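# Unload three cores from the mould onto plywood

## Task

Lift three sand cores out of the mould: the long core with the rounded nose, plus the two upright bladed cores in the mould half on the robot's right side. Set all three down on the plywood boards next to the mould and release them. The other two cores must remain upright in the mould.

## Robot and tools

Robot: two six-joint arms with parallel grippers, left_arm and right_arm. In the scene frame the origin sits at table-top height midway between the nominal bases; +x points out over the table, +z up, and left_arm is on the +y side. These names do not match image sides. Calibrated bases: left_arm at (+0.031, +0.345, 0) m, quat_wxyz (+1.000, 0, 0, +0.008); right_arm at (+0.030, -0.335, 0) m, quat_wxyz (+1.000, 0, 0, -0.014). Both have +z up. Each arm reports its end_effector_position (m) and end_effector_quat_wxyz in its own base frame, possibly a few cm off, more at long reach. That point lies between the finger pads, about 1 cm short of the tips. Fingers point along the gripper's +z and close along its y.

Joint order in every row and every result list: waist, shoulder, elbow, wrist pitch, wrist yaw, wrist roll. Stated ranges (rad): waist -2.618 to 3.054, shoulder 0.000 to 3.142, elbow 0.000 to 3.142, wrist pitch -1.571 to 1.571, wrist yaw -1.571 to 1.571, wrist roll -2.094 to 2.094. True ends may differ by up to 0.059 rad.

A row is always 14 numbers in [-1, 1] covering both arms: left_arm's six joints then its opening, then right_arm's six joints then its opening. Joint entries are offsets, not poses. They count from the Joint targets shown when the action or move begins, not from the previous row. Scale: 1.0 equals 2.224 rad for waist, shoulder and elbow, and 8.485 rad for the three wrist joints. Send 0 to leave a joint at its target. The opening entry is absolute: +1 fully open, -1 closed. Send the current value again to leave a gripper unchanged, since 0 means half open.

execute_actions: actions is a list of actions. Each action is a list of up to 15 rows, one per 1/30 s step; a short action repeats its last row to fill 15 steps, so one action lasts 0.5 s. An empty list only reports state. cameras picks images (cam_left_wrist, cam_right_wrist; omit for all, [] for none). An action is refused for both arms if it would push a joint more than 0.059 rad past a range end. The whole call is refused if any action is malformed or the first fails that check. Joint targets may lead measured angles by at most 0.339 rad (first three joints) or 2.2 rad (wrists) per step, and targets that would move a gripper over 200 mm are scaled back. Large motions may therefore need several actions.

move: target is one 14-number row or a list of up to 15 rows. Every row is an offset from the same starting Joint targets, on the scale above. All joints travel together, so grippers follow curves, with no avoidance of objects or the other arm. speed (rad/s, 0.01 to 12.57, default 0.5) caps the fastest joint; one value or one per target. blend (rad) rounds corners of a list; default 0 stops at each. opening_speed (per second on the -1..+1 scale, at least 0.2) ramps the fingers gradually. Finger changes on the first row are sent at the start; on later rows, once arms are at rest there. The whole path is capped at 10 s. blocking=false returns after about 0.5 s while it continues. The result adds a move: line such as done, off_target (resting over 0.035 rad from target), moving, held or fault, plus limits=held if steps were withheld. done does not prove contact or no contact.

wait: seconds 0 to 10; arms hold their last command and any running move keeps going. stop: brakes a running move; braking needs room. zoom_image: camera (cam_left_wrist or cam_right_wrist) and region [x0, y0, x1, y1] in pixels, top-left origin, at most 504x504, on that camera's latest image. Images are 896x504. finished_scene: scene is the current scene number (1 or 2); call it once the cores rest on the boards with no robot contact. It cannot be undone.

Results: Joint positions and Joint velocities list six joints (rad, rad/s) then the pad gap (m; 0.094 fully open). Velocities may read "within noise". Joint targets is the base for your next offsets. Tool commands shows current gripper commands. grip_measured is on the opening scale and reads slightly wide when empty; on a hard part it reads up to about 0.064 below the part's width. Commanding roughly 0.05 below first-touch reading (0.11 for small or round parts) gives full squeeze. grip_effort_nm is motor effort, negative when closing; it is not pad force. Joint torques are in joint order, positive toward larger angles; joints 1 to 3 wrap sign at ±28 N m. "joint sent to its limit" means a joint hit its true end. "joint command not followed" means the clearance check altered targets. MOTOR HOT appears at 75 °C; at 90 °C an over-temperature fault folds that arm, which then idles.

Avoid: dropping cores, opening the gripper while a core still moves, fast impacts, pressing far past contact, and knocking the two cores that must stay. Never let anything leave the table. Keep the grippers apart; pinching the other arm's fingers counts as a collision. A camera cable touching something counts as contact. To stop a push, command targets back past the measured positions. Limit long stretched holds to spare the motors. Loose objects may occasionally get nudged.

Each tool is called after "Emit:" in YAML: its name, and indented under it one key for each argument.

## Session

Emit:
execute_actions:
  actions: []

Scene clock: 0.00 s.
left_arm: end_effector_position=(+0.3631, -0.0246, +0.2028) grip_measured=+1.000 grip_effort_nm=n/a end_effector_quat_wxyz=(+0.569, -0.059, +0.818, -0.064) | right_arm: end_effector_position=(+0.3464, +0.0127, +0.2781) grip_measured=+1.000 grip_effort_nm=n/a end_effector_quat_wxyz=(+0.512, -0.227, +0.829, +0.002)
Joint positions: left_arm=[-0.095 1.034 0.566 0.116 -0.051 -0.203 0.094] | right_arm=[-0.154 1.056 1.018 -0.499 -0.37 -0.476 0.094]
Joint velocities: within noise
Joint torques (N m): no reading
Heat: left arm: 32 °C; right arm: 36 °C.
Joint targets: left_arm=[-0.095 1.027 0.576 0.117 -0.051 -0.202] | right_arm=[-0.154 1.049 1.030 -0.497 -0.374 -0.475]
Tool commands: left_gripper/opening=+1.0 right_gripper/opening=+1.0

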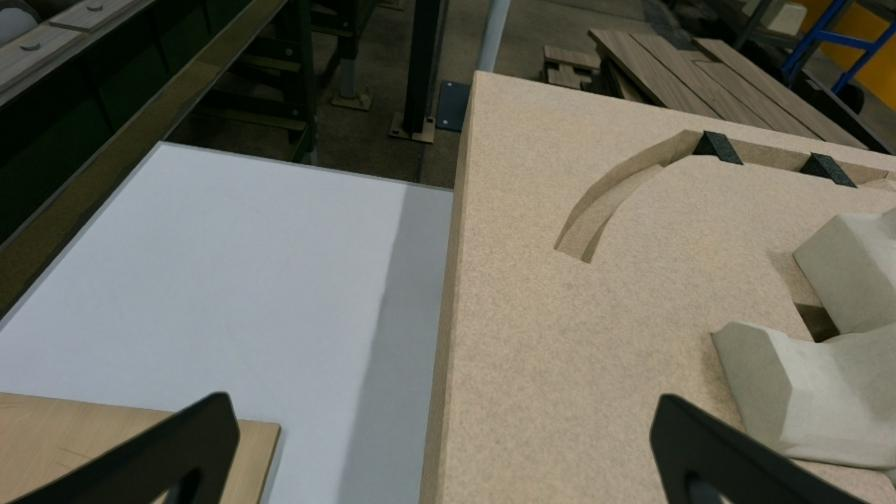

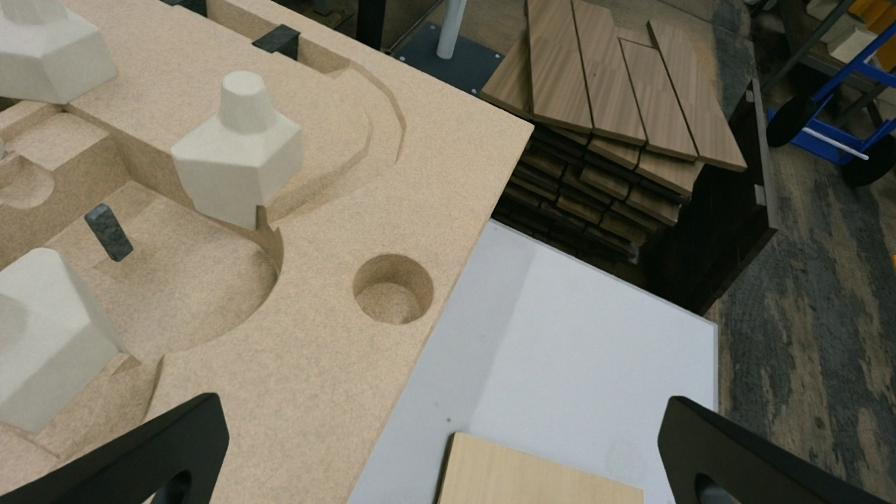

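Emit:
move:
  target: [-0.0697,0.2127,0.5279,-0.1788,0.006,0.0238,1,0.1817,0.2028,0.3237,-0.1064,0.0441,0.056,1]
  speed: 0.8

Scene clock: 20.67 s.
left_arm: end_effector_position=(+0.3136, -0.0750, +0.2706) grip_measured=+1.000 grip_effort_nm=0.032 end_effector_quat_wxyz=(+0.206, +0.114, +0.972, -0.022) | right_arm: end_effector_position=(+0.3139, +0.0809, +0.2683) grip_measured=+1.000 grip_effort_nm=0.027 end_effector_quat_wxyz=(+0.204, -0.124, +0.971, +0.027)
Joint positions: left_arm=[-0.242 1.488 1.726 -1.393 -0.008 -0.007 0.094] | right_arm=[0.246 1.492 1.721 -1.385 -0.006 -0.008 0.094]
Joint velocities: within noise
Joint torques (N m): left_arm=[-0.54 -3.9 6.6 1.15 0.11 0.02] | right_arm=[0.43 -4.11 7.46 0.66 0.03 0.07]
Heat: left arm: 36 °C; right arm: 39 °C.
Joint targets: left_arm=[-0.250 1.500 1.750 -1.400 0.000 0.000] | right_arm=[0.251 1.500 1.750 -1.400 0.000 0.000]
move: done

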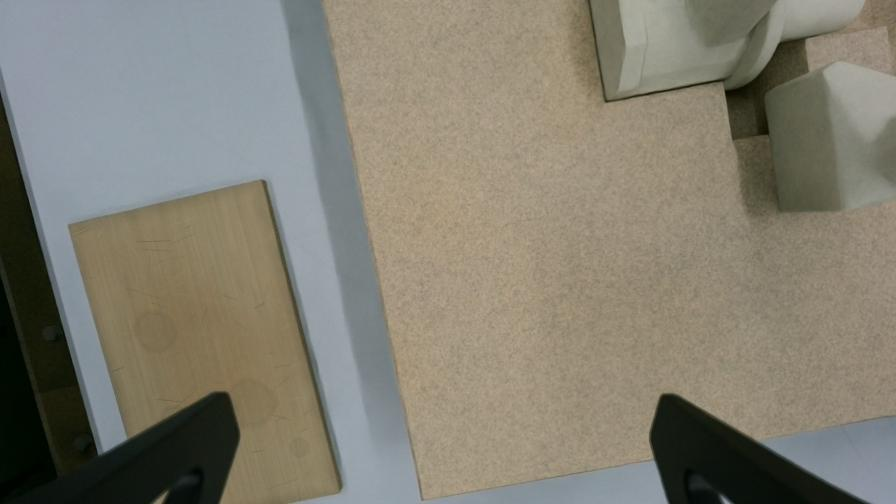

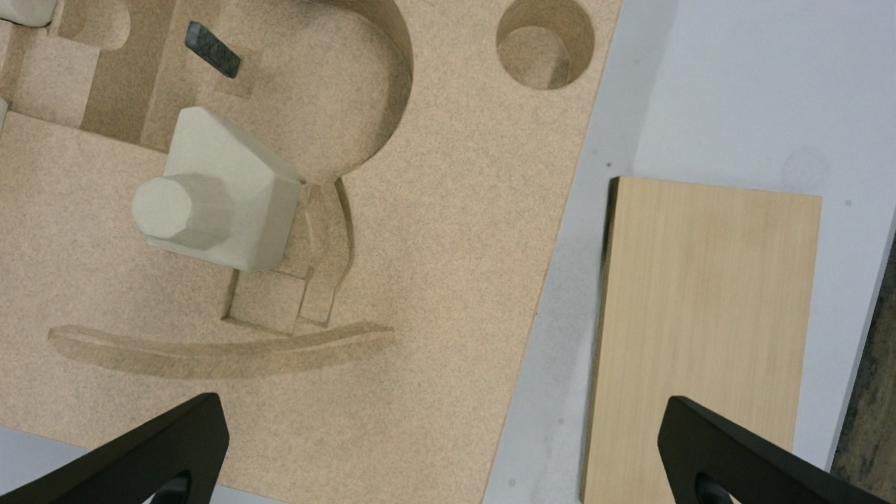

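Emit:
move:
  target: [-0.2248,0.1124,0.0899,0.0059,0,0,1,-0.045,0.1124,0.0899,0.0059,0,0,1]
  speed: 0.8

Scene clock: 28.67 s.
left_arm: end_effector_position=(+0.2850, -0.2663, +0.2542) grip_measured=+1.000 grip_effort_nm=0.032 end_effector_quat_wxyz=(+0.184, +0.358, +0.912, -0.074) | right_arm: end_effector_position=(+0.3837, +0.0615, +0.2503) grip_measured=+1.000 grip_effort_nm=0.027 end_effector_quat_wxyz=(+0.189, -0.080, +0.979, +0.016)
Joint positions: left_arm=[-0.754 1.739 1.925 -1.359 0.001 -0.005 0.094] | right_arm=[0.155 1.744 1.921 -1.366 -0.004 -0.007 0.094]
Joint velocities: within noise
Joint torques (N m): left_arm=[0.34 -6.26 6.76 1.29 0.01 0] | right_arm=[-0.27 -6.39 7.53 0.86 0.03 0.05]
Heat: left arm: 35 °C; right arm: 38 °C.
Joint targets: left_arm=[-0.750 1.749 1.950 -1.350 0.000 0.000] | right_arm=[0.151 1.751 1.950 -1.350 0.000 0.000]
move: done

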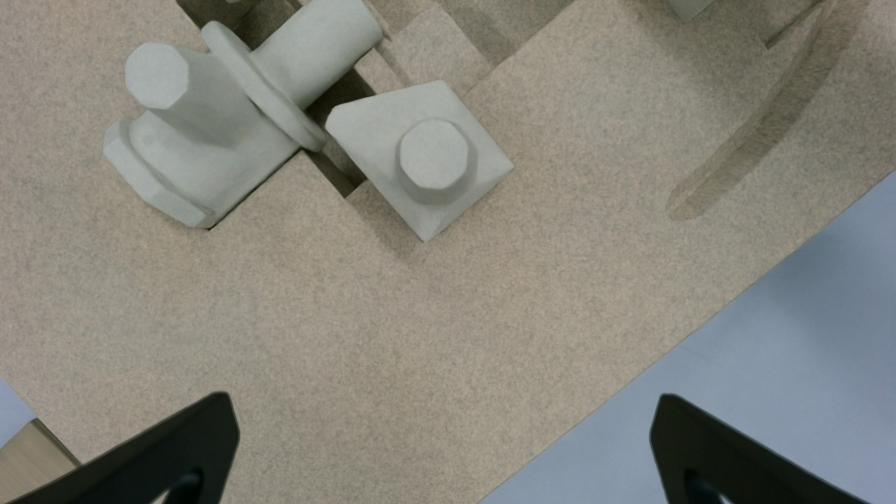

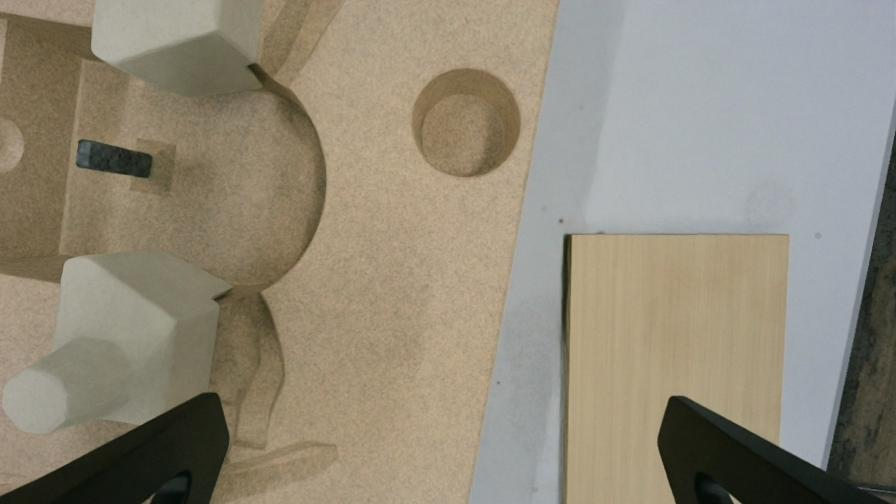

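Emit:
move:
  target: [0.2473,0.1124,0.0899,0.0236,0,0,1,0.1349,0.1124,0.0899,0.0236,0,0,1]
  speed: 0.8

Emit:
move:
  target: [-0.1574,0,0,0,0,0,1,-0.2698,0,0,0,0,0,1]
  speed: 0.8

Scene clock: 35.77 s.
left_arm: end_effector_position=(+0.4806, -0.0922, +0.2417) grip_measured=+1.000 grip_effort_nm=0.032 end_effector_quat_wxyz=(+0.269, +0.090, +0.959, -0.025) | right_arm: end_effector_position=(+0.4385, +0.2152, +0.2366) grip_measured=+1.000 grip_effort_nm=0.022 end_effector_quat_wxyz=(+0.256, -0.220, +0.939, +0.059)
Joint positions: left_arm=[-0.193 1.984 2.124 -1.164 -0.003 -0.004 0.094] | right_arm=[0.454 1.99 2.12 -1.169 -0.001 -0.006 0.094]
Joint velocities: within noise
Joint torques (N m): left_arm=[-0.49 -8.06 7.08 1.61 0.04 -0.02] | right_arm=[-0.34 -8.35 7.91 1.1 0 0.04]
Heat: left arm: 35 °C; right arm: 37 °C.
Joint targets: left_arm=[-0.200 1.999 2.150 -1.150 0.000 0.000] | right_arm=[0.451 2.000 2.150 -1.149 0.000 0.001]
move: done

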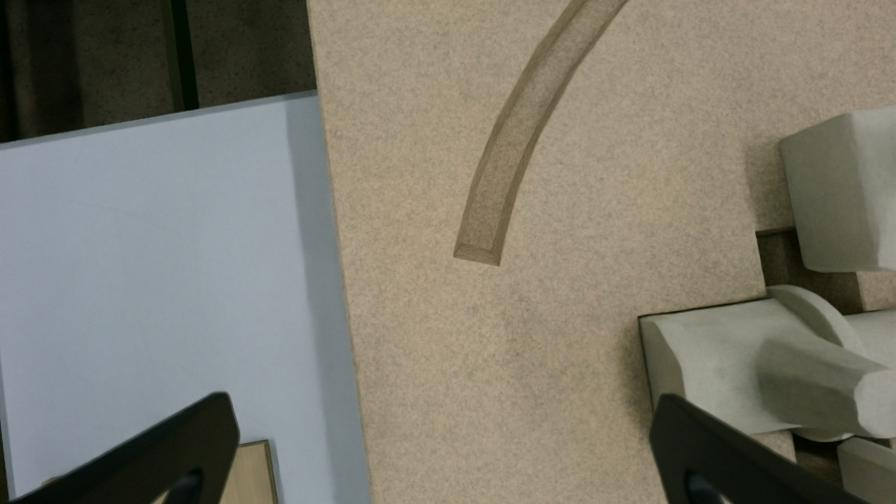

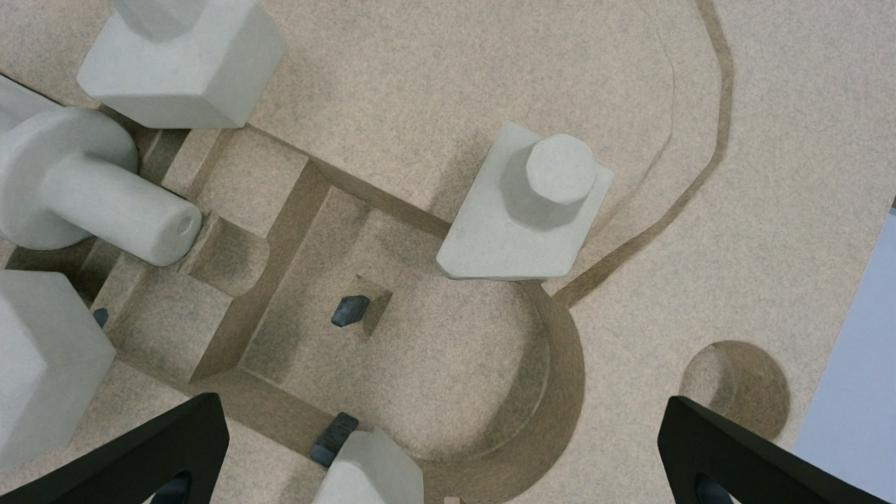

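Scene clock: 37.23 s.
left_arm: end_effector_position=(+0.4172, -0.2565, +0.2419) grip_measured=+1.000 grip_effort_nm=0.022 end_effector_quat_wxyz=(+0.260, +0.261, +0.927, -0.074) | right_arm: end_effector_position=(+0.4839, -0.0744, +0.2373) grip_measured=+1.000 grip_effort_nm=0.022 end_effector_quat_wxyz=(+0.264, +0.072, +0.962, -0.023)
Joint positions: left_arm=[-0.554 1.984 2.124 -1.162 -0.001 -0.004 0.094] | right_arm=[-0.153 1.99 2.12 -1.164 0.004 -0.005 0.094]
Joint velocities: within noise
Joint torques (N m): left_arm=[0.29 -8.09 7.13 1.58 0.02 -0.03] | right_arm=[0.32 -8.36 7.91 1.04 -0.05 0.03]
Heat: left arm: 35 °C; right arm: 37 °C.
Joint targets: left_arm=[-0.550 1.999 2.150 -1.150 0.000 -0.001] | right_arm=[-0.149 2.000 2.150 -1.149 0.000 0.001]
move: done

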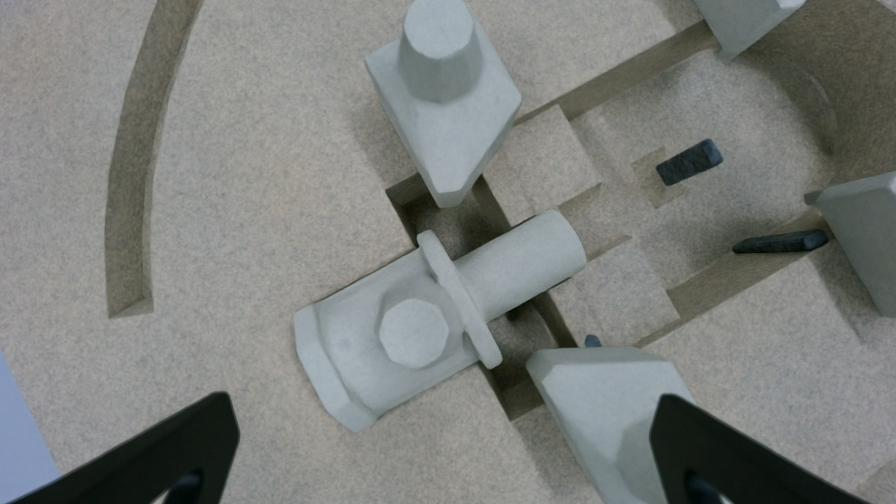

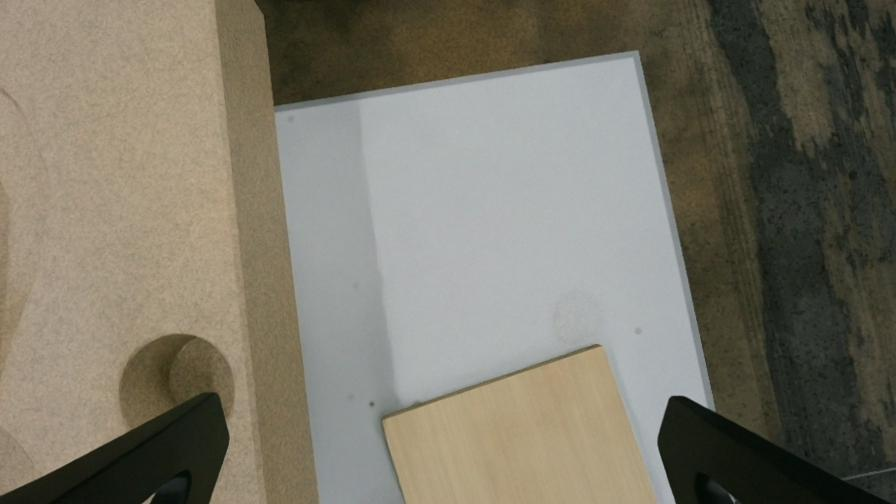

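Emit:
move:
  target: [0.135,0,0,0,0,0,1,0.3215,-0.0548,-0.0313,-0.0298,0,0,1]
  speed: 0.8

Scene clock: 81.60 s.
left_arm: end_effector_position=(+0.4749, -0.1196, +0.2419) grip_measured=+1.000 grip_effort_nm=0.022 end_effector_quat_wxyz=(+0.269, +0.117, +0.955, -0.034) | right_arm: end_effector_position=(+0.3582, +0.2319, +0.2361) grip_measured=+1.000 grip_effort_nm=0.022 end_effector_quat_wxyz=(+0.170, -0.280, +0.943, +0.052)
Joint positions: left_arm=[-0.249 1.984 2.124 -1.162 0 -0.004 0.094] | right_arm=[0.571 1.914 2.089 -1.387 -0.004 -0.005 0.094]
Joint velocities: within noise
Joint torques (N m): left_arm=[-0.03 -8.18 7.12 1.58 0.02 -0.01] | right_arm=[-0.47 -11.18 4.56 0.51 0.04 0.03]
Heat: left arm: 35 °C; right arm: 38 °C.
Joint targets: left_arm=[-0.250 1.999 2.150 -1.150 0.000 -0.001] | right_arm=[0.565 1.879 2.080 -1.402 0.000 0.001]
move: off_target (right_arm); right_arm: the shoulder is farthest, 0.036 rad from its target

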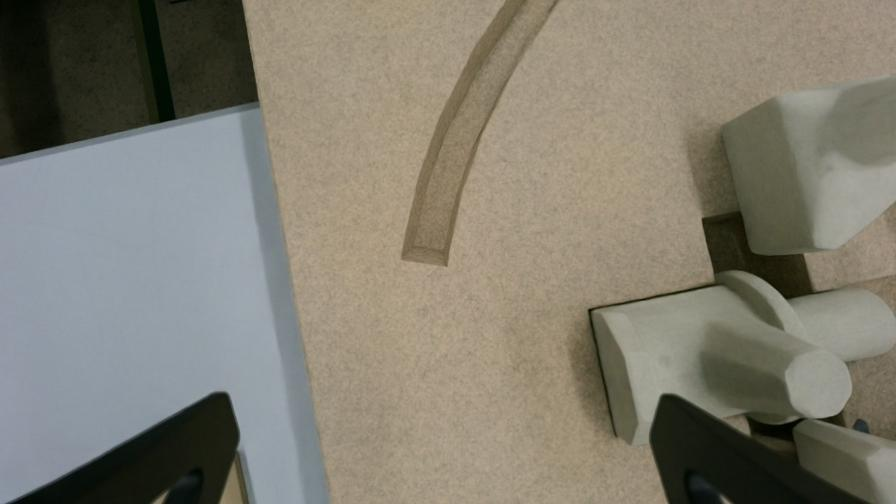

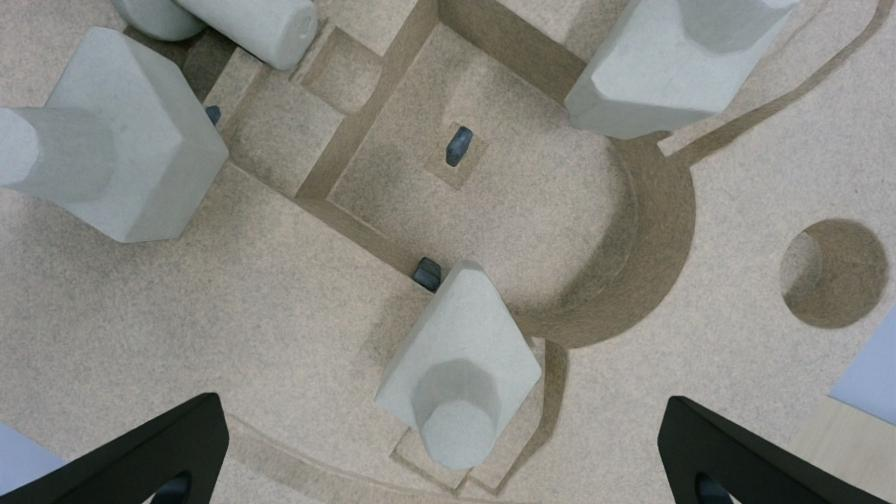

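Emit:
move:
  target: [0,0,0,0,0,0,1,-0.0045,-0.0116,-0.0692,0.0034,0,0,1]
  speed: 0.5
  cameras: ["cam_right_wrist"]

Scene clock: 107.63 s.
left_arm: end_effector_position=(+0.4749, -0.1196, +0.2419) grip_measured=+1.000 grip_effort_nm=0.027 end_effector_quat_wxyz=(+0.269, +0.117, +0.955, -0.034) | right_arm: end_effector_position=(+0.3376, +0.2149, +0.1973) grip_measured=+1.000 grip_effort_nm=0.022 end_effector_quat_wxyz=(+0.107, -0.278, +0.954, +0.033)
Joint positions: left_arm=[-0.249 1.984 2.124 -1.162 0 -0.004 0.094] | right_arm=[0.563 1.89 1.932 -1.388 -0.004 -0.005 0.094]
Joint velocities: within noise
Joint torques (N m): left_arm=[-0.08 -8.12 7.2 1.6 0.02 -0.01] | right_arm=[-0.66 -11.19 4.86 0.61 0.03 0.02]
Heat: left arm: 36 °C; right arm: 46 °C.
Joint targets: left_arm=[-0.250 1.999 2.150 -1.150 0.000 -0.001] | right_arm=[0.556 1.853 1.926 -1.373 0.000 0.001]
move: off_target (right_arm); right_arm: the shoulder is farthest, 0.037 rad from its target
Images, in order (width x height): cam_right_wrist 896x504.

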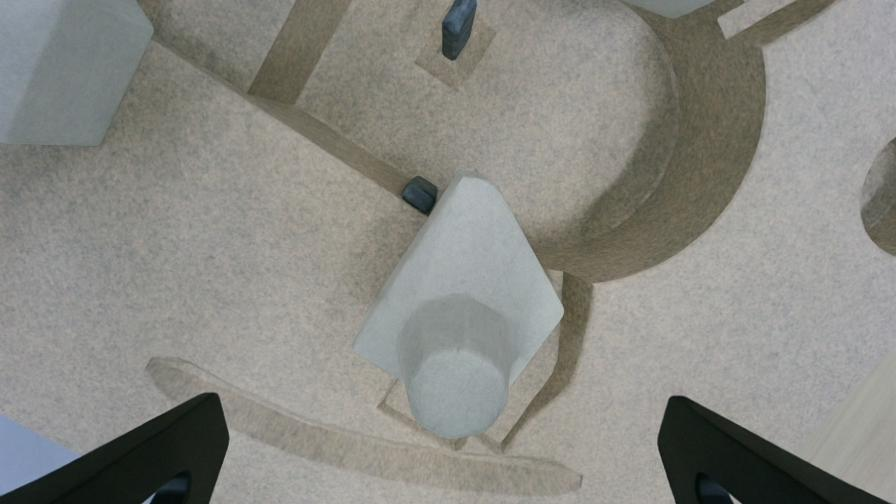

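Emit:
move:
  target: [0,0,0,0,0,0,1,-0.0049,-0.0346,-0.1398,0.0328,0,0,1]
  speed: 0.25
  cameras: ["cam_right_wrist"]

Scene clock: 116.97 s.
left_arm: end_effector_position=(+0.4749, -0.1196, +0.2419) grip_measured=+1.000 grip_effort_nm=0.022 end_effector_quat_wxyz=(+0.269, +0.117, +0.955, -0.034) | right_arm: end_effector_position=(+0.3402, +0.2115, +0.1471) grip_measured=+1.000 grip_effort_nm=0.022 end_effector_quat_wxyz=(+0.126, -0.273, +0.953, +0.038)
Joint positions: left_arm=[-0.249 1.984 2.124 -1.162 0 -0.004 0.094] | right_arm=[0.552 1.815 1.623 -1.115 -0.004 -0.005 0.094]
Joint velocities: within noise
Joint torques (N m): left_arm=[-0.1 -8.12 7.1 1.58 0.02 0] | right_arm=[-0.62 -11.04 4.97 0.72 0.03 0.02]
Heat: left arm: 36 °C; right arm: 44 °C.
Joint targets: left_arm=[-0.250 1.999 2.150 -1.150 0.000 -0.001] | right_arm=[0.545 1.776 1.616 -1.095 0.000 0.001]
move: off_target (right_arm); right_arm: the shoulder is farthest, 0.039 rad from its target
Images, in order (width x height): cam_right_wrist 896x504.

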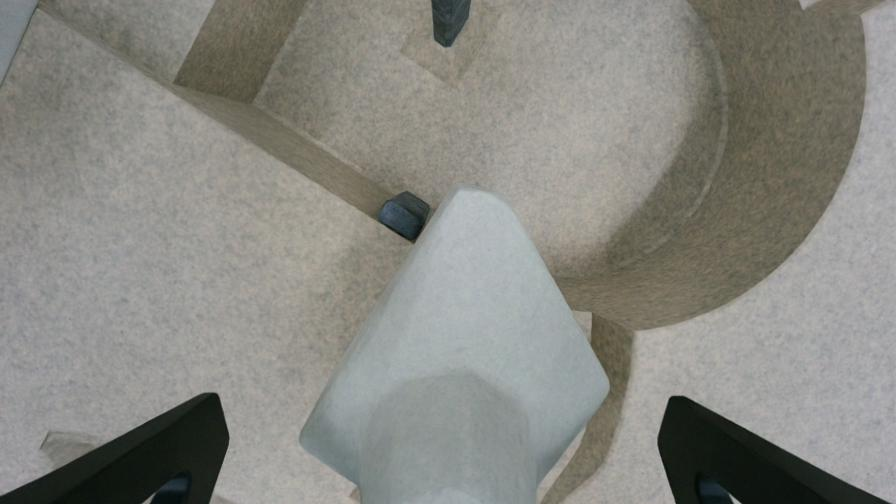

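Emit:
move:
  target: [0,0,0,0,0,0,1,0,0,0,0,0,0,-0.2]
  opening_speed: 0.5
  cameras: ["cam_right_wrist"]

Scene clock: 123.57 s.
left_arm: end_effector_position=(+0.4749, -0.1196, +0.2419) grip_measured=+1.000 grip_effort_nm=0.027 end_effector_quat_wxyz=(+0.269, +0.117, +0.955, -0.034) | right_arm: end_effector_position=(+0.3408, +0.2116, +0.1506) grip_measured=-0.197 grip_effort_nm=-0.154 end_effector_quat_wxyz=(+0.132, -0.272, +0.952, +0.039)
Joint positions: left_arm=[-0.249 1.984 2.124 -1.162 0 -0.004 0.094] | right_arm=[0.552 1.807 1.623 -1.111 -0.003 -0.005 0.038]
Joint velocities: within noise
Joint torques (N m): left_arm=[-0.02 -7.98 7.12 1.58 0.02 -0.01] | right_arm=[-0.59 -10.29 5 0.7 0.02 0.03]
Heat: left arm: 36 °C; right arm: 46 °C.
Joint targets: left_arm=[-0.250 1.999 2.150 -1.150 0.000 -0.001] | right_arm=[0.545 1.776 1.616 -1.095 0.000 0.001]
move: done
Images, in order (width x height): cam_right_wrist 896x504.

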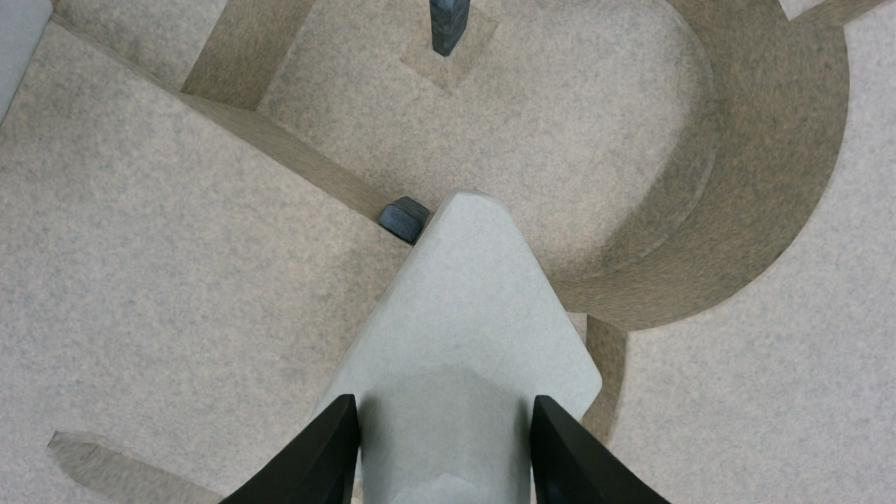

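Emit:
move:
  target: [0,0,0,0,0,0,1,0,0,0,0,0,0,-0.32]
  opening_speed: 0.2
  cameras: ["cam_right_wrist"]

Scene clock: 126.33 s.
left_arm: end_effector_position=(+0.4749, -0.1196, +0.2419) grip_measured=+1.000 grip_effort_nm=0.027 end_effector_quat_wxyz=(+0.269, +0.117, +0.955, -0.034) | right_arm: end_effector_position=(+0.3408, +0.2116, +0.1507) grip_measured=-0.274 grip_effort_nm=-0.989 end_effector_quat_wxyz=(+0.132, -0.272, +0.952, +0.039)
Joint positions: left_arm=[-0.249 1.984 2.124 -1.162 0 -0.004 0.094] | right_arm=[0.552 1.806 1.623 -1.111 -0.003 -0.005 0.034]
Joint velocities: within noise
Joint torques (N m): left_arm=[-0.09 -8.06 7.08 1.58 0.01 0.01] | right_arm=[-0.62 -10.24 5 0.7 0.02 0.02]
Heat: left arm: 36 °C; right arm: 45 °C.
Joint targets: left_arm=[-0.250 1.999 2.150 -1.150 0.000 -0.001] | right_arm=[0.545 1.776 1.616 -1.095 0.000 0.001]
move: done
Images, in order (width x height): cam_right_wrist 896x504.

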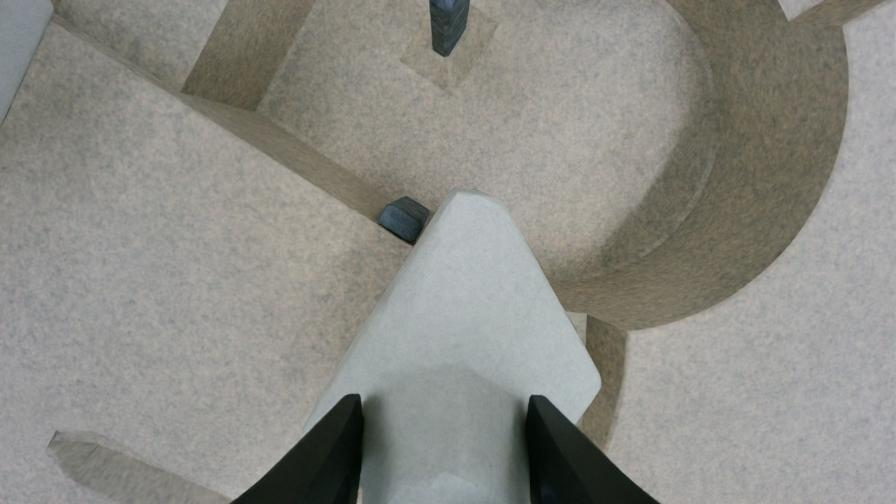

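Emit:
move:
  target:
    - [0,0,0,0,0,0,1,0,0.0175,0.0153,-0.0006,0,0,-0.34]
    - [0,0,0,0,0,0,1,0,0.0324,0.1111,-0.023,0,0,-0.34]
    - [0,0,0,0,0,0,1,0,0.0656,0.2406,-0.0477,0,0,-0.34]
  speed: 0.25

Scene clock: 137.40 s.
left_arm: end_effector_position=(+0.4749, -0.1196, +0.2419) grip_measured=+1.000 grip_effort_nm=0.032 end_effector_quat_wxyz=(+0.269, +0.117, +0.955, -0.034) | right_arm: end_effector_position=(+0.3415, +0.2120, +0.2314) grip_measured=-0.276 grip_effort_nm=-1.009 end_effector_quat_wxyz=(+0.122, -0.273, +0.954, +0.036)
Joint positions: left_arm=[-0.249 1.984 2.124 -1.162 0 -0.004 0.094] | right_arm=[0.552 1.919 2.108 -1.505 -0.003 -0.005 0.034]
Joint velocities: within noise
Joint torques (N m): left_arm=[-0.09 -8.12 7.13 1.58 0.03 -0.01] | right_arm=[-0.62 -7.88 8.39 0.51 0.02 0.02]
Heat: left arm: 36 °C; right arm: 43 °C.
Joint targets: left_arm=[-0.250 1.999 2.150 -1.150 0.000 -0.001] | right_arm=[0.545 1.922 2.150 -1.500 0.000 0.001]
move: off_target (right_arm); right_arm: the elbow is farthest, 0.043 rad from its target

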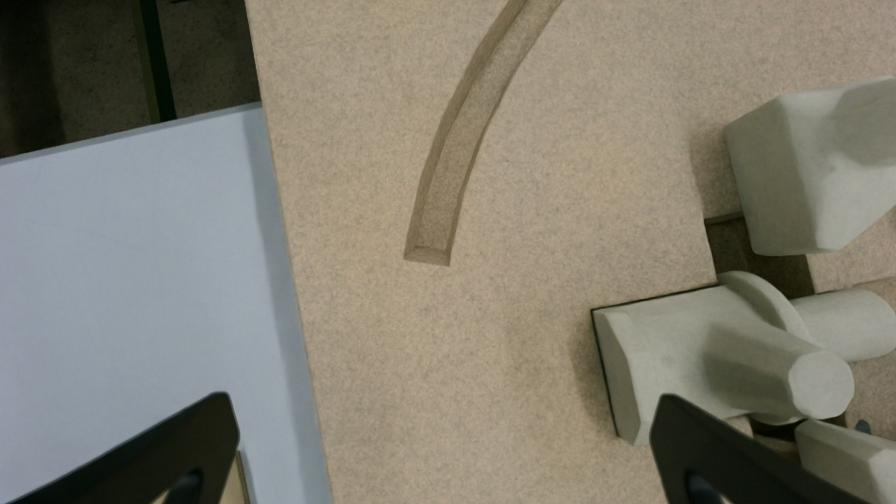

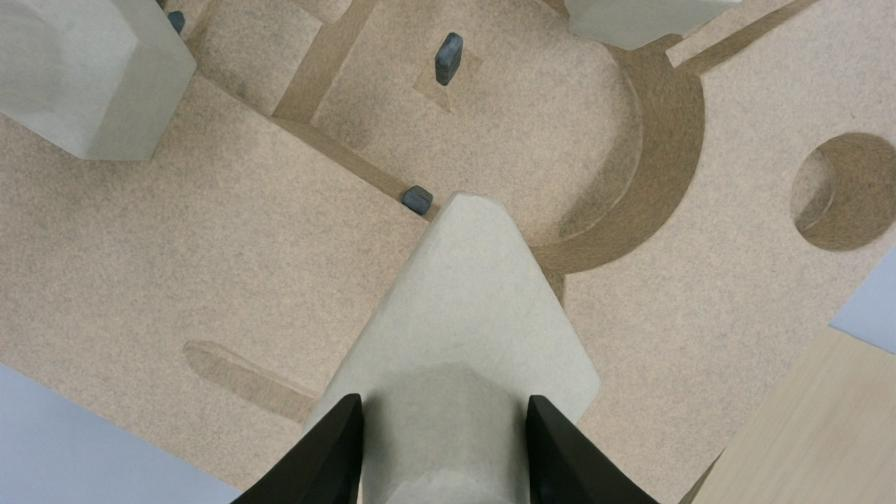

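Emit:
move:
  target: [-0.09,0,0,0.053,0.0707,0,1,0,0,0,0,0,0,-0.34]
  speed: 0.6
  cameras: ["cam_left_wrist"]

Scene clock: 142.60 s.
left_arm: end_effector_position=(+0.4479, -0.3234, +0.3347) grip_measured=+1.000 grip_effort_nm=0.027 end_effector_quat_wxyz=(+0.388, +0.319, +0.791, -0.349) | right_arm: end_effector_position=(+0.3411, +0.2118, +0.2313) grip_measured=-0.276 grip_effort_nm=-1.004 end_effector_quat_wxyz=(+0.121, -0.273, +0.954, +0.036)
Joint positions: left_arm=[-0.448 1.984 2.124 -0.716 0.585 -0.004 0.094] | right_arm=[0.552 1.919 2.108 -1.507 -0.003 -0.005 0.034]
Joint velocities: within noise
Joint torques (N m): left_arm=[-0.03 -8.44 7.49 2.09 0.38 -0.02] | right_arm=[-0.62 -7.88 8.39 0.58 0.02 0.02]
Heat: left arm: 36 °C; right arm: 42 °C.
Joint targets: left_arm=[-0.450 1.999 2.150 -0.700 0.600 -0.001] | right_arm=[0.545 1.922 2.150 -1.500 0.000 0.001]
move: off_target (right_arm); right_arm: the elbow is farthest, 0.042 rad from its target
Images, in order (width x height): cam_left_wrist 896x504.

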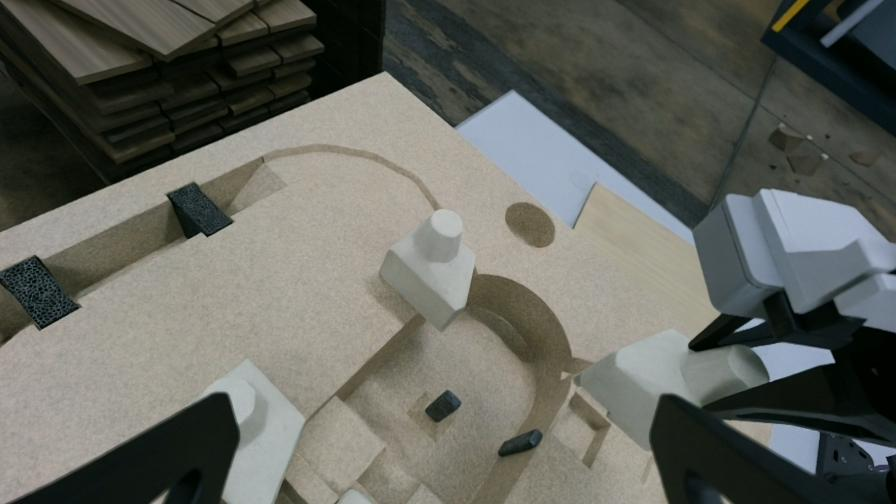

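Emit:
zoom_image:
  camera: "cam_left_wrist"
  region: [380, 180, 780, 504]

Scaled by 1.260.

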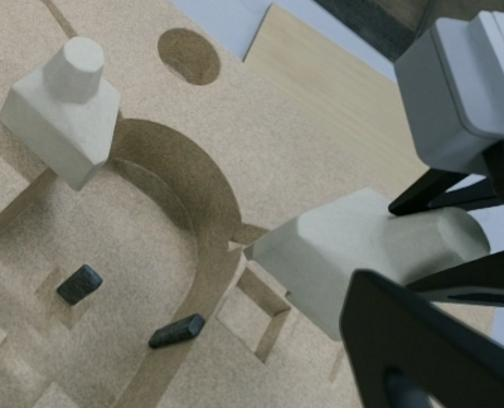

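Emit:
move:
  target:
    - [0,0,0,0,0,0,1,0,-0.161,-0.1884,0.0215,0,0,-0.34]
    - [-0.0674,0,0,0,0.0707,0,1,-0.4024,-0.161,-0.1884,0.0215,0,0,-0.34]
    - [-0.0674,0,0,0,0.0707,0,1,-0.4024,-0.161,-0.1884,0.12,0,0,-0.34]
  speed: 0.6

Scene clock: 165.07 s.
left_arm: end_effector_position=(+0.3025, -0.4028, +0.3791) grip_measured=+1.000 grip_effort_nm=0.022 end_effector_quat_wxyz=(+0.236, +0.467, +0.620, -0.584) | right_arm: end_effector_position=(+0.4555, -0.1673, +0.3590) grip_measured=-0.277 grip_effort_nm=-1.009 end_effector_quat_wxyz=(+0.514, +0.148, +0.840, -0.094)
Joint positions: left_arm=[-0.596 1.984 2.124 -0.712 1.18 -0.004 0.094] | right_arm=[-0.353 1.601 1.723 -0.594 0.003 -0.005 0.034]
Joint velocities: within noise
Joint torques (N m): left_arm=[-0.24 -8.21 7.32 1.79 0.6 -0.01] | right_arm=[0.24 -9.61 6.68 2.5 -0.04 0.02]
Heat: left arm: 38 °C; right arm: 42 °C.
Joint targets: left_arm=[-0.600 1.999 2.150 -0.700 1.199 -0.001] | right_arm=[-0.350 1.564 1.732 -0.482 0.000 0.001]
move: off_target (right_arm); right_arm: the wrist pitch is farthest, 0.112 rad from its target

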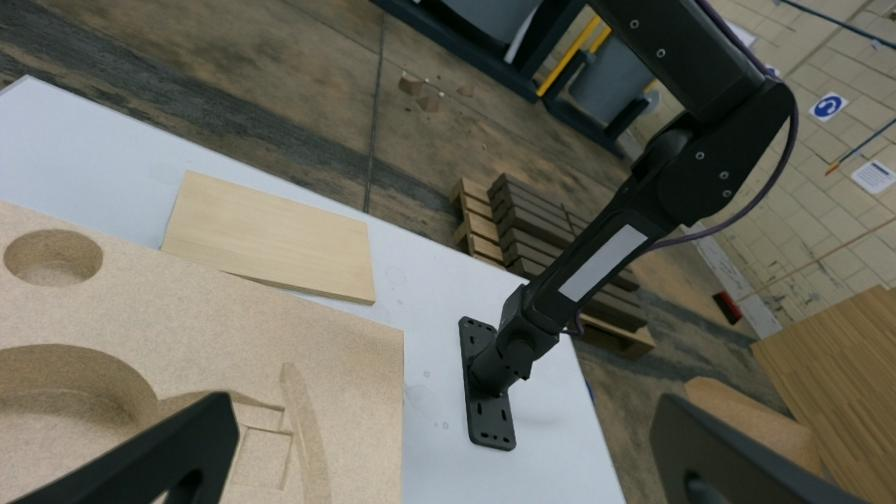

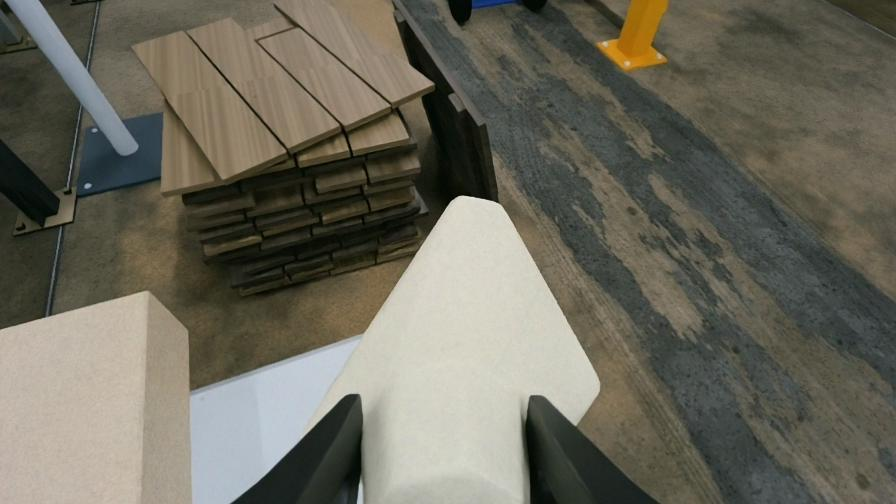

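Emit:
move:
  target: [0,0,0,0.06,-0.0707,0,1,0,0,0,0,0,0,-0.34]
  speed: 1.0
  cameras: ["cam_left_wrist"]

Scene clock: 169.10 s.
left_arm: end_effector_position=(+0.4205, -0.4068, +0.4386) grip_measured=+1.000 grip_effort_nm=0.022 end_effector_quat_wxyz=(+0.556, +0.399, +0.608, -0.402) | right_arm: end_effector_position=(+0.4556, -0.1673, +0.3591) grip_measured=-0.277 grip_effort_nm=-1.004 end_effector_quat_wxyz=(+0.514, +0.148, +0.839, -0.094)
Joint positions: left_arm=[-0.596 1.984 2.124 -0.211 0.609 -0.004 0.094] | right_arm=[-0.353 1.601 1.723 -0.593 0.003 -0.005 0.034]
Joint velocities: within noise
Joint torques (N m): left_arm=[-0.34 -8.58 7.65 2.31 -0.04 -0.04] | right_arm=[0.24 -9.63 6.68 2.52 -0.04 0.02]
Heat: left arm: 38 °C; right arm: 43 °C.
Joint targets: left_arm=[-0.600 1.999 2.150 -0.191 0.599 -0.001] | right_arm=[-0.350 1.564 1.732 -0.482 0.000 0.001]
move: off_target (right_arm); right_arm: the wrist pitch is farthest, 0.111 rad from its target
Images, in order (width x height): cam_left_wrist 896x504.

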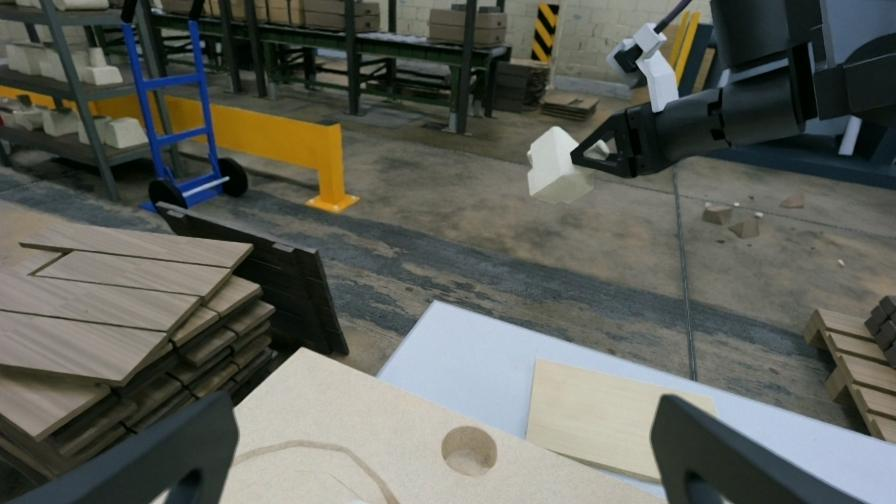

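Emit:
zoom_image:
  camera: "cam_left_wrist"
  region: [500, 90, 660, 230]

Scaled by 3.150.

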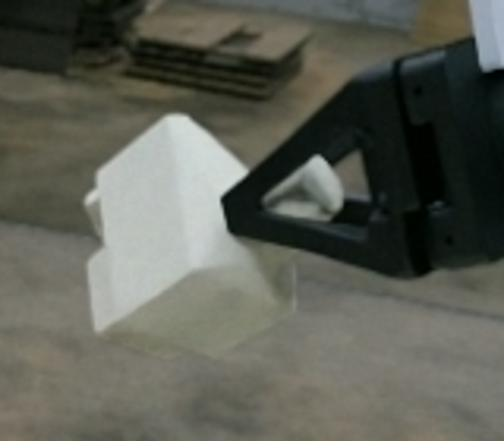

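Emit:
move:
  target: [0,0,0,-0.035,0.0577,0,1,0,-0.0027,-0.0837,-0.0943,0,0,-0.34]
  speed: 0.6

Scene clock: 193.03 s.
left_arm: end_effector_position=(+0.3321, -0.4130, +0.4019) grip_measured=+1.000 grip_effort_nm=0.022 end_effector_quat_wxyz=(+0.350, +0.487, +0.586, -0.546) | right_arm: end_effector_position=(+0.3110, -0.1140, +0.1850) grip_measured=-0.277 grip_effort_nm=-1.009 end_effector_quat_wxyz=(+0.110, +0.172, +0.979, -0.021)
Joint positions: left_arm=[-0.596 1.984 2.124 -0.482 1.074 -0.004 0.094] | right_arm=[-0.353 1.601 1.539 -1.285 0.003 -0.005 0.034]
Joint velocities: within noise
Joint torques (N m): left_arm=[-0.34 -8.38 7.45 1.73 0.41 -0.01] | right_arm=[0.23 -9.48 5.85 0.51 -0.03 0.03]
Heat: left arm: 38 °C; right arm: 47 °C.
Joint targets: left_arm=[-0.600 1.999 2.150 -0.488 1.089 -0.001] | right_arm=[-0.350 1.558 1.545 -1.282 0.000 0.001]
move: off_target (right_arm); right_arm: the shoulder is farthest, 0.043 rad from its target

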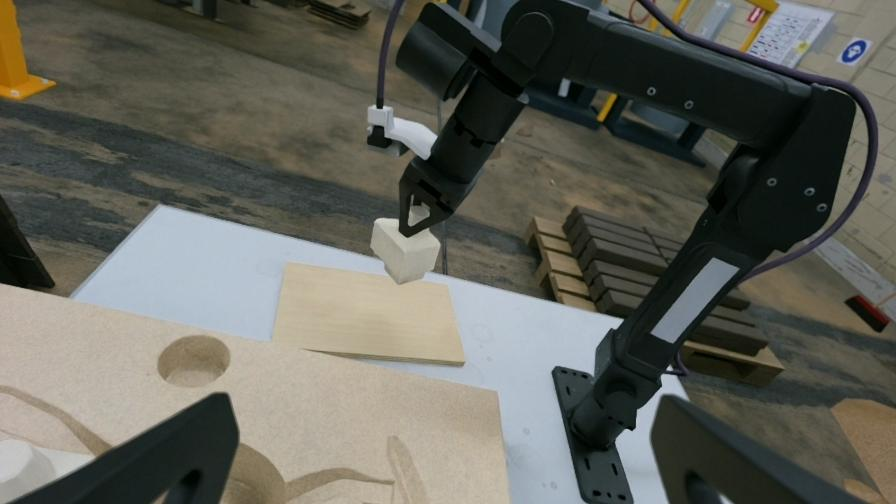

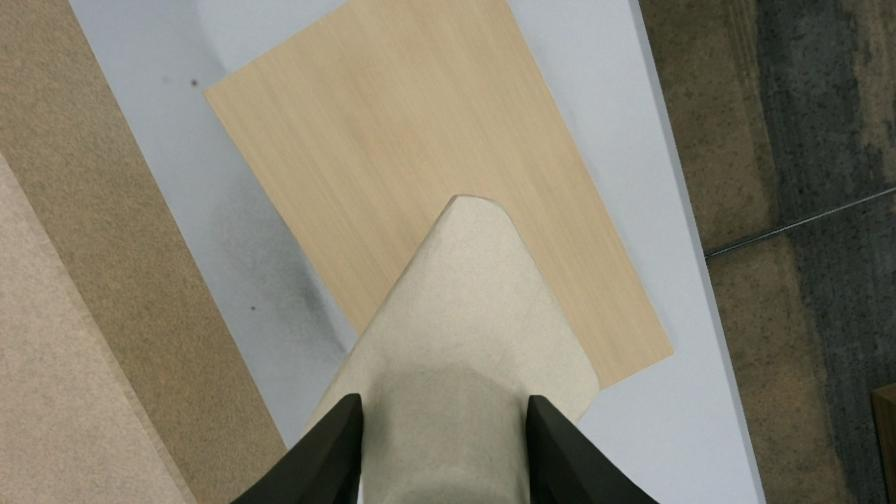

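Emit:
move:
  target: [0,0,0,0,0,0,1,-0.0764,-0.0778,-0.2185,0.0413,0,0,-0.34]
  speed: 0.5

Emit:
zoom_image:
  camera: "cam_left_wrist"
  region: [240, 150, 540, 390]

Scene clock: 207.83 s.
left_arm: end_effector_position=(+0.3318, -0.4130, +0.4018) grip_measured=+1.000 grip_effort_nm=0.027 end_effector_quat_wxyz=(+0.349, +0.487, +0.586, -0.546) | right_arm: end_effector_position=(+0.2527, -0.1410, +0.1099) grip_measured=-0.277 grip_effort_nm=-0.999 end_effector_quat_wxyz=(+0.119, +0.250, +0.961, -0.030)
Joint positions: left_arm=[-0.596 1.984 2.124 -0.483 1.075 -0.004 0.094] | right_arm=[-0.514 1.413 1.06 -0.972 -0.002 -0.005 0.034]
Joint velocities: within noise
Joint torques (N m): left_arm=[-0.38 -8.43 7.41 1.77 0.4 -0.03] | right_arm=[-0.62 -6.8 5.49 0.92 0.01 0.02]
Heat: left arm: 37 °C; right arm: 48 °C.
Joint targets: left_arm=[-0.600 1.999 2.150 -0.488 1.089 -0.001] | right_arm=[-0.520 1.385 1.059 -0.931 0.000 0.001]
move: off_target (right_arm); right_arm: the wrist pitch is farthest, 0.041 rad from its target

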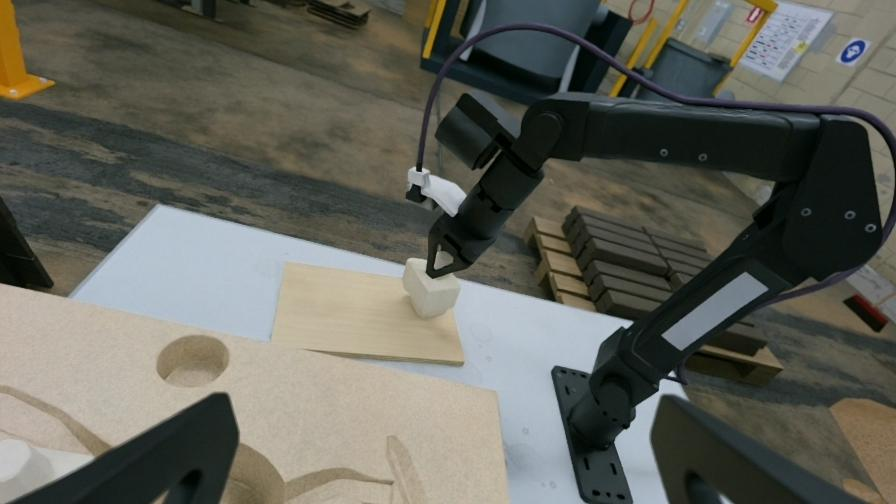

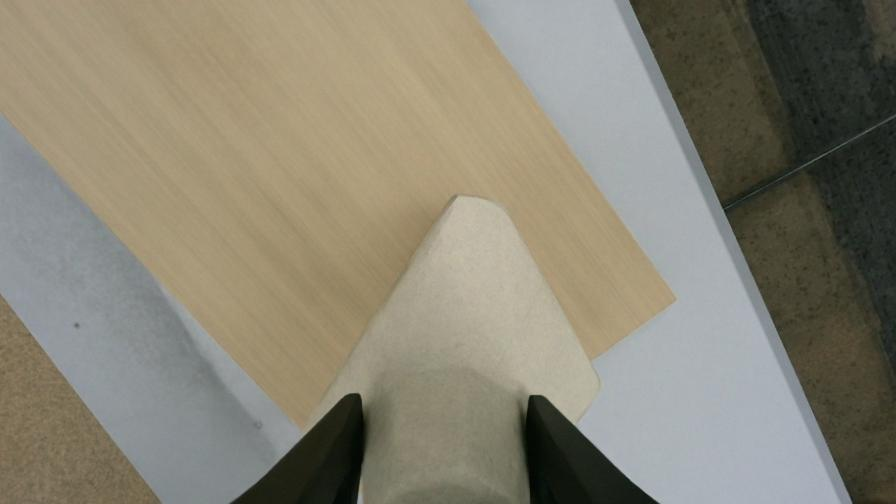

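Scaled by 1.680.

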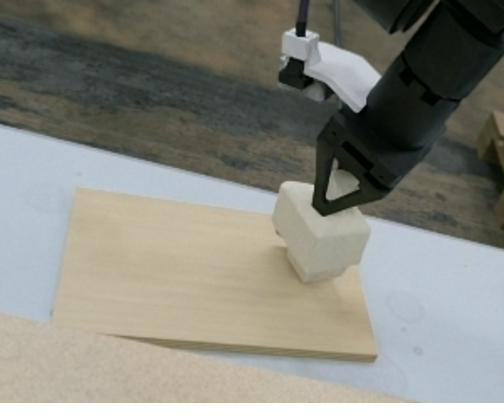

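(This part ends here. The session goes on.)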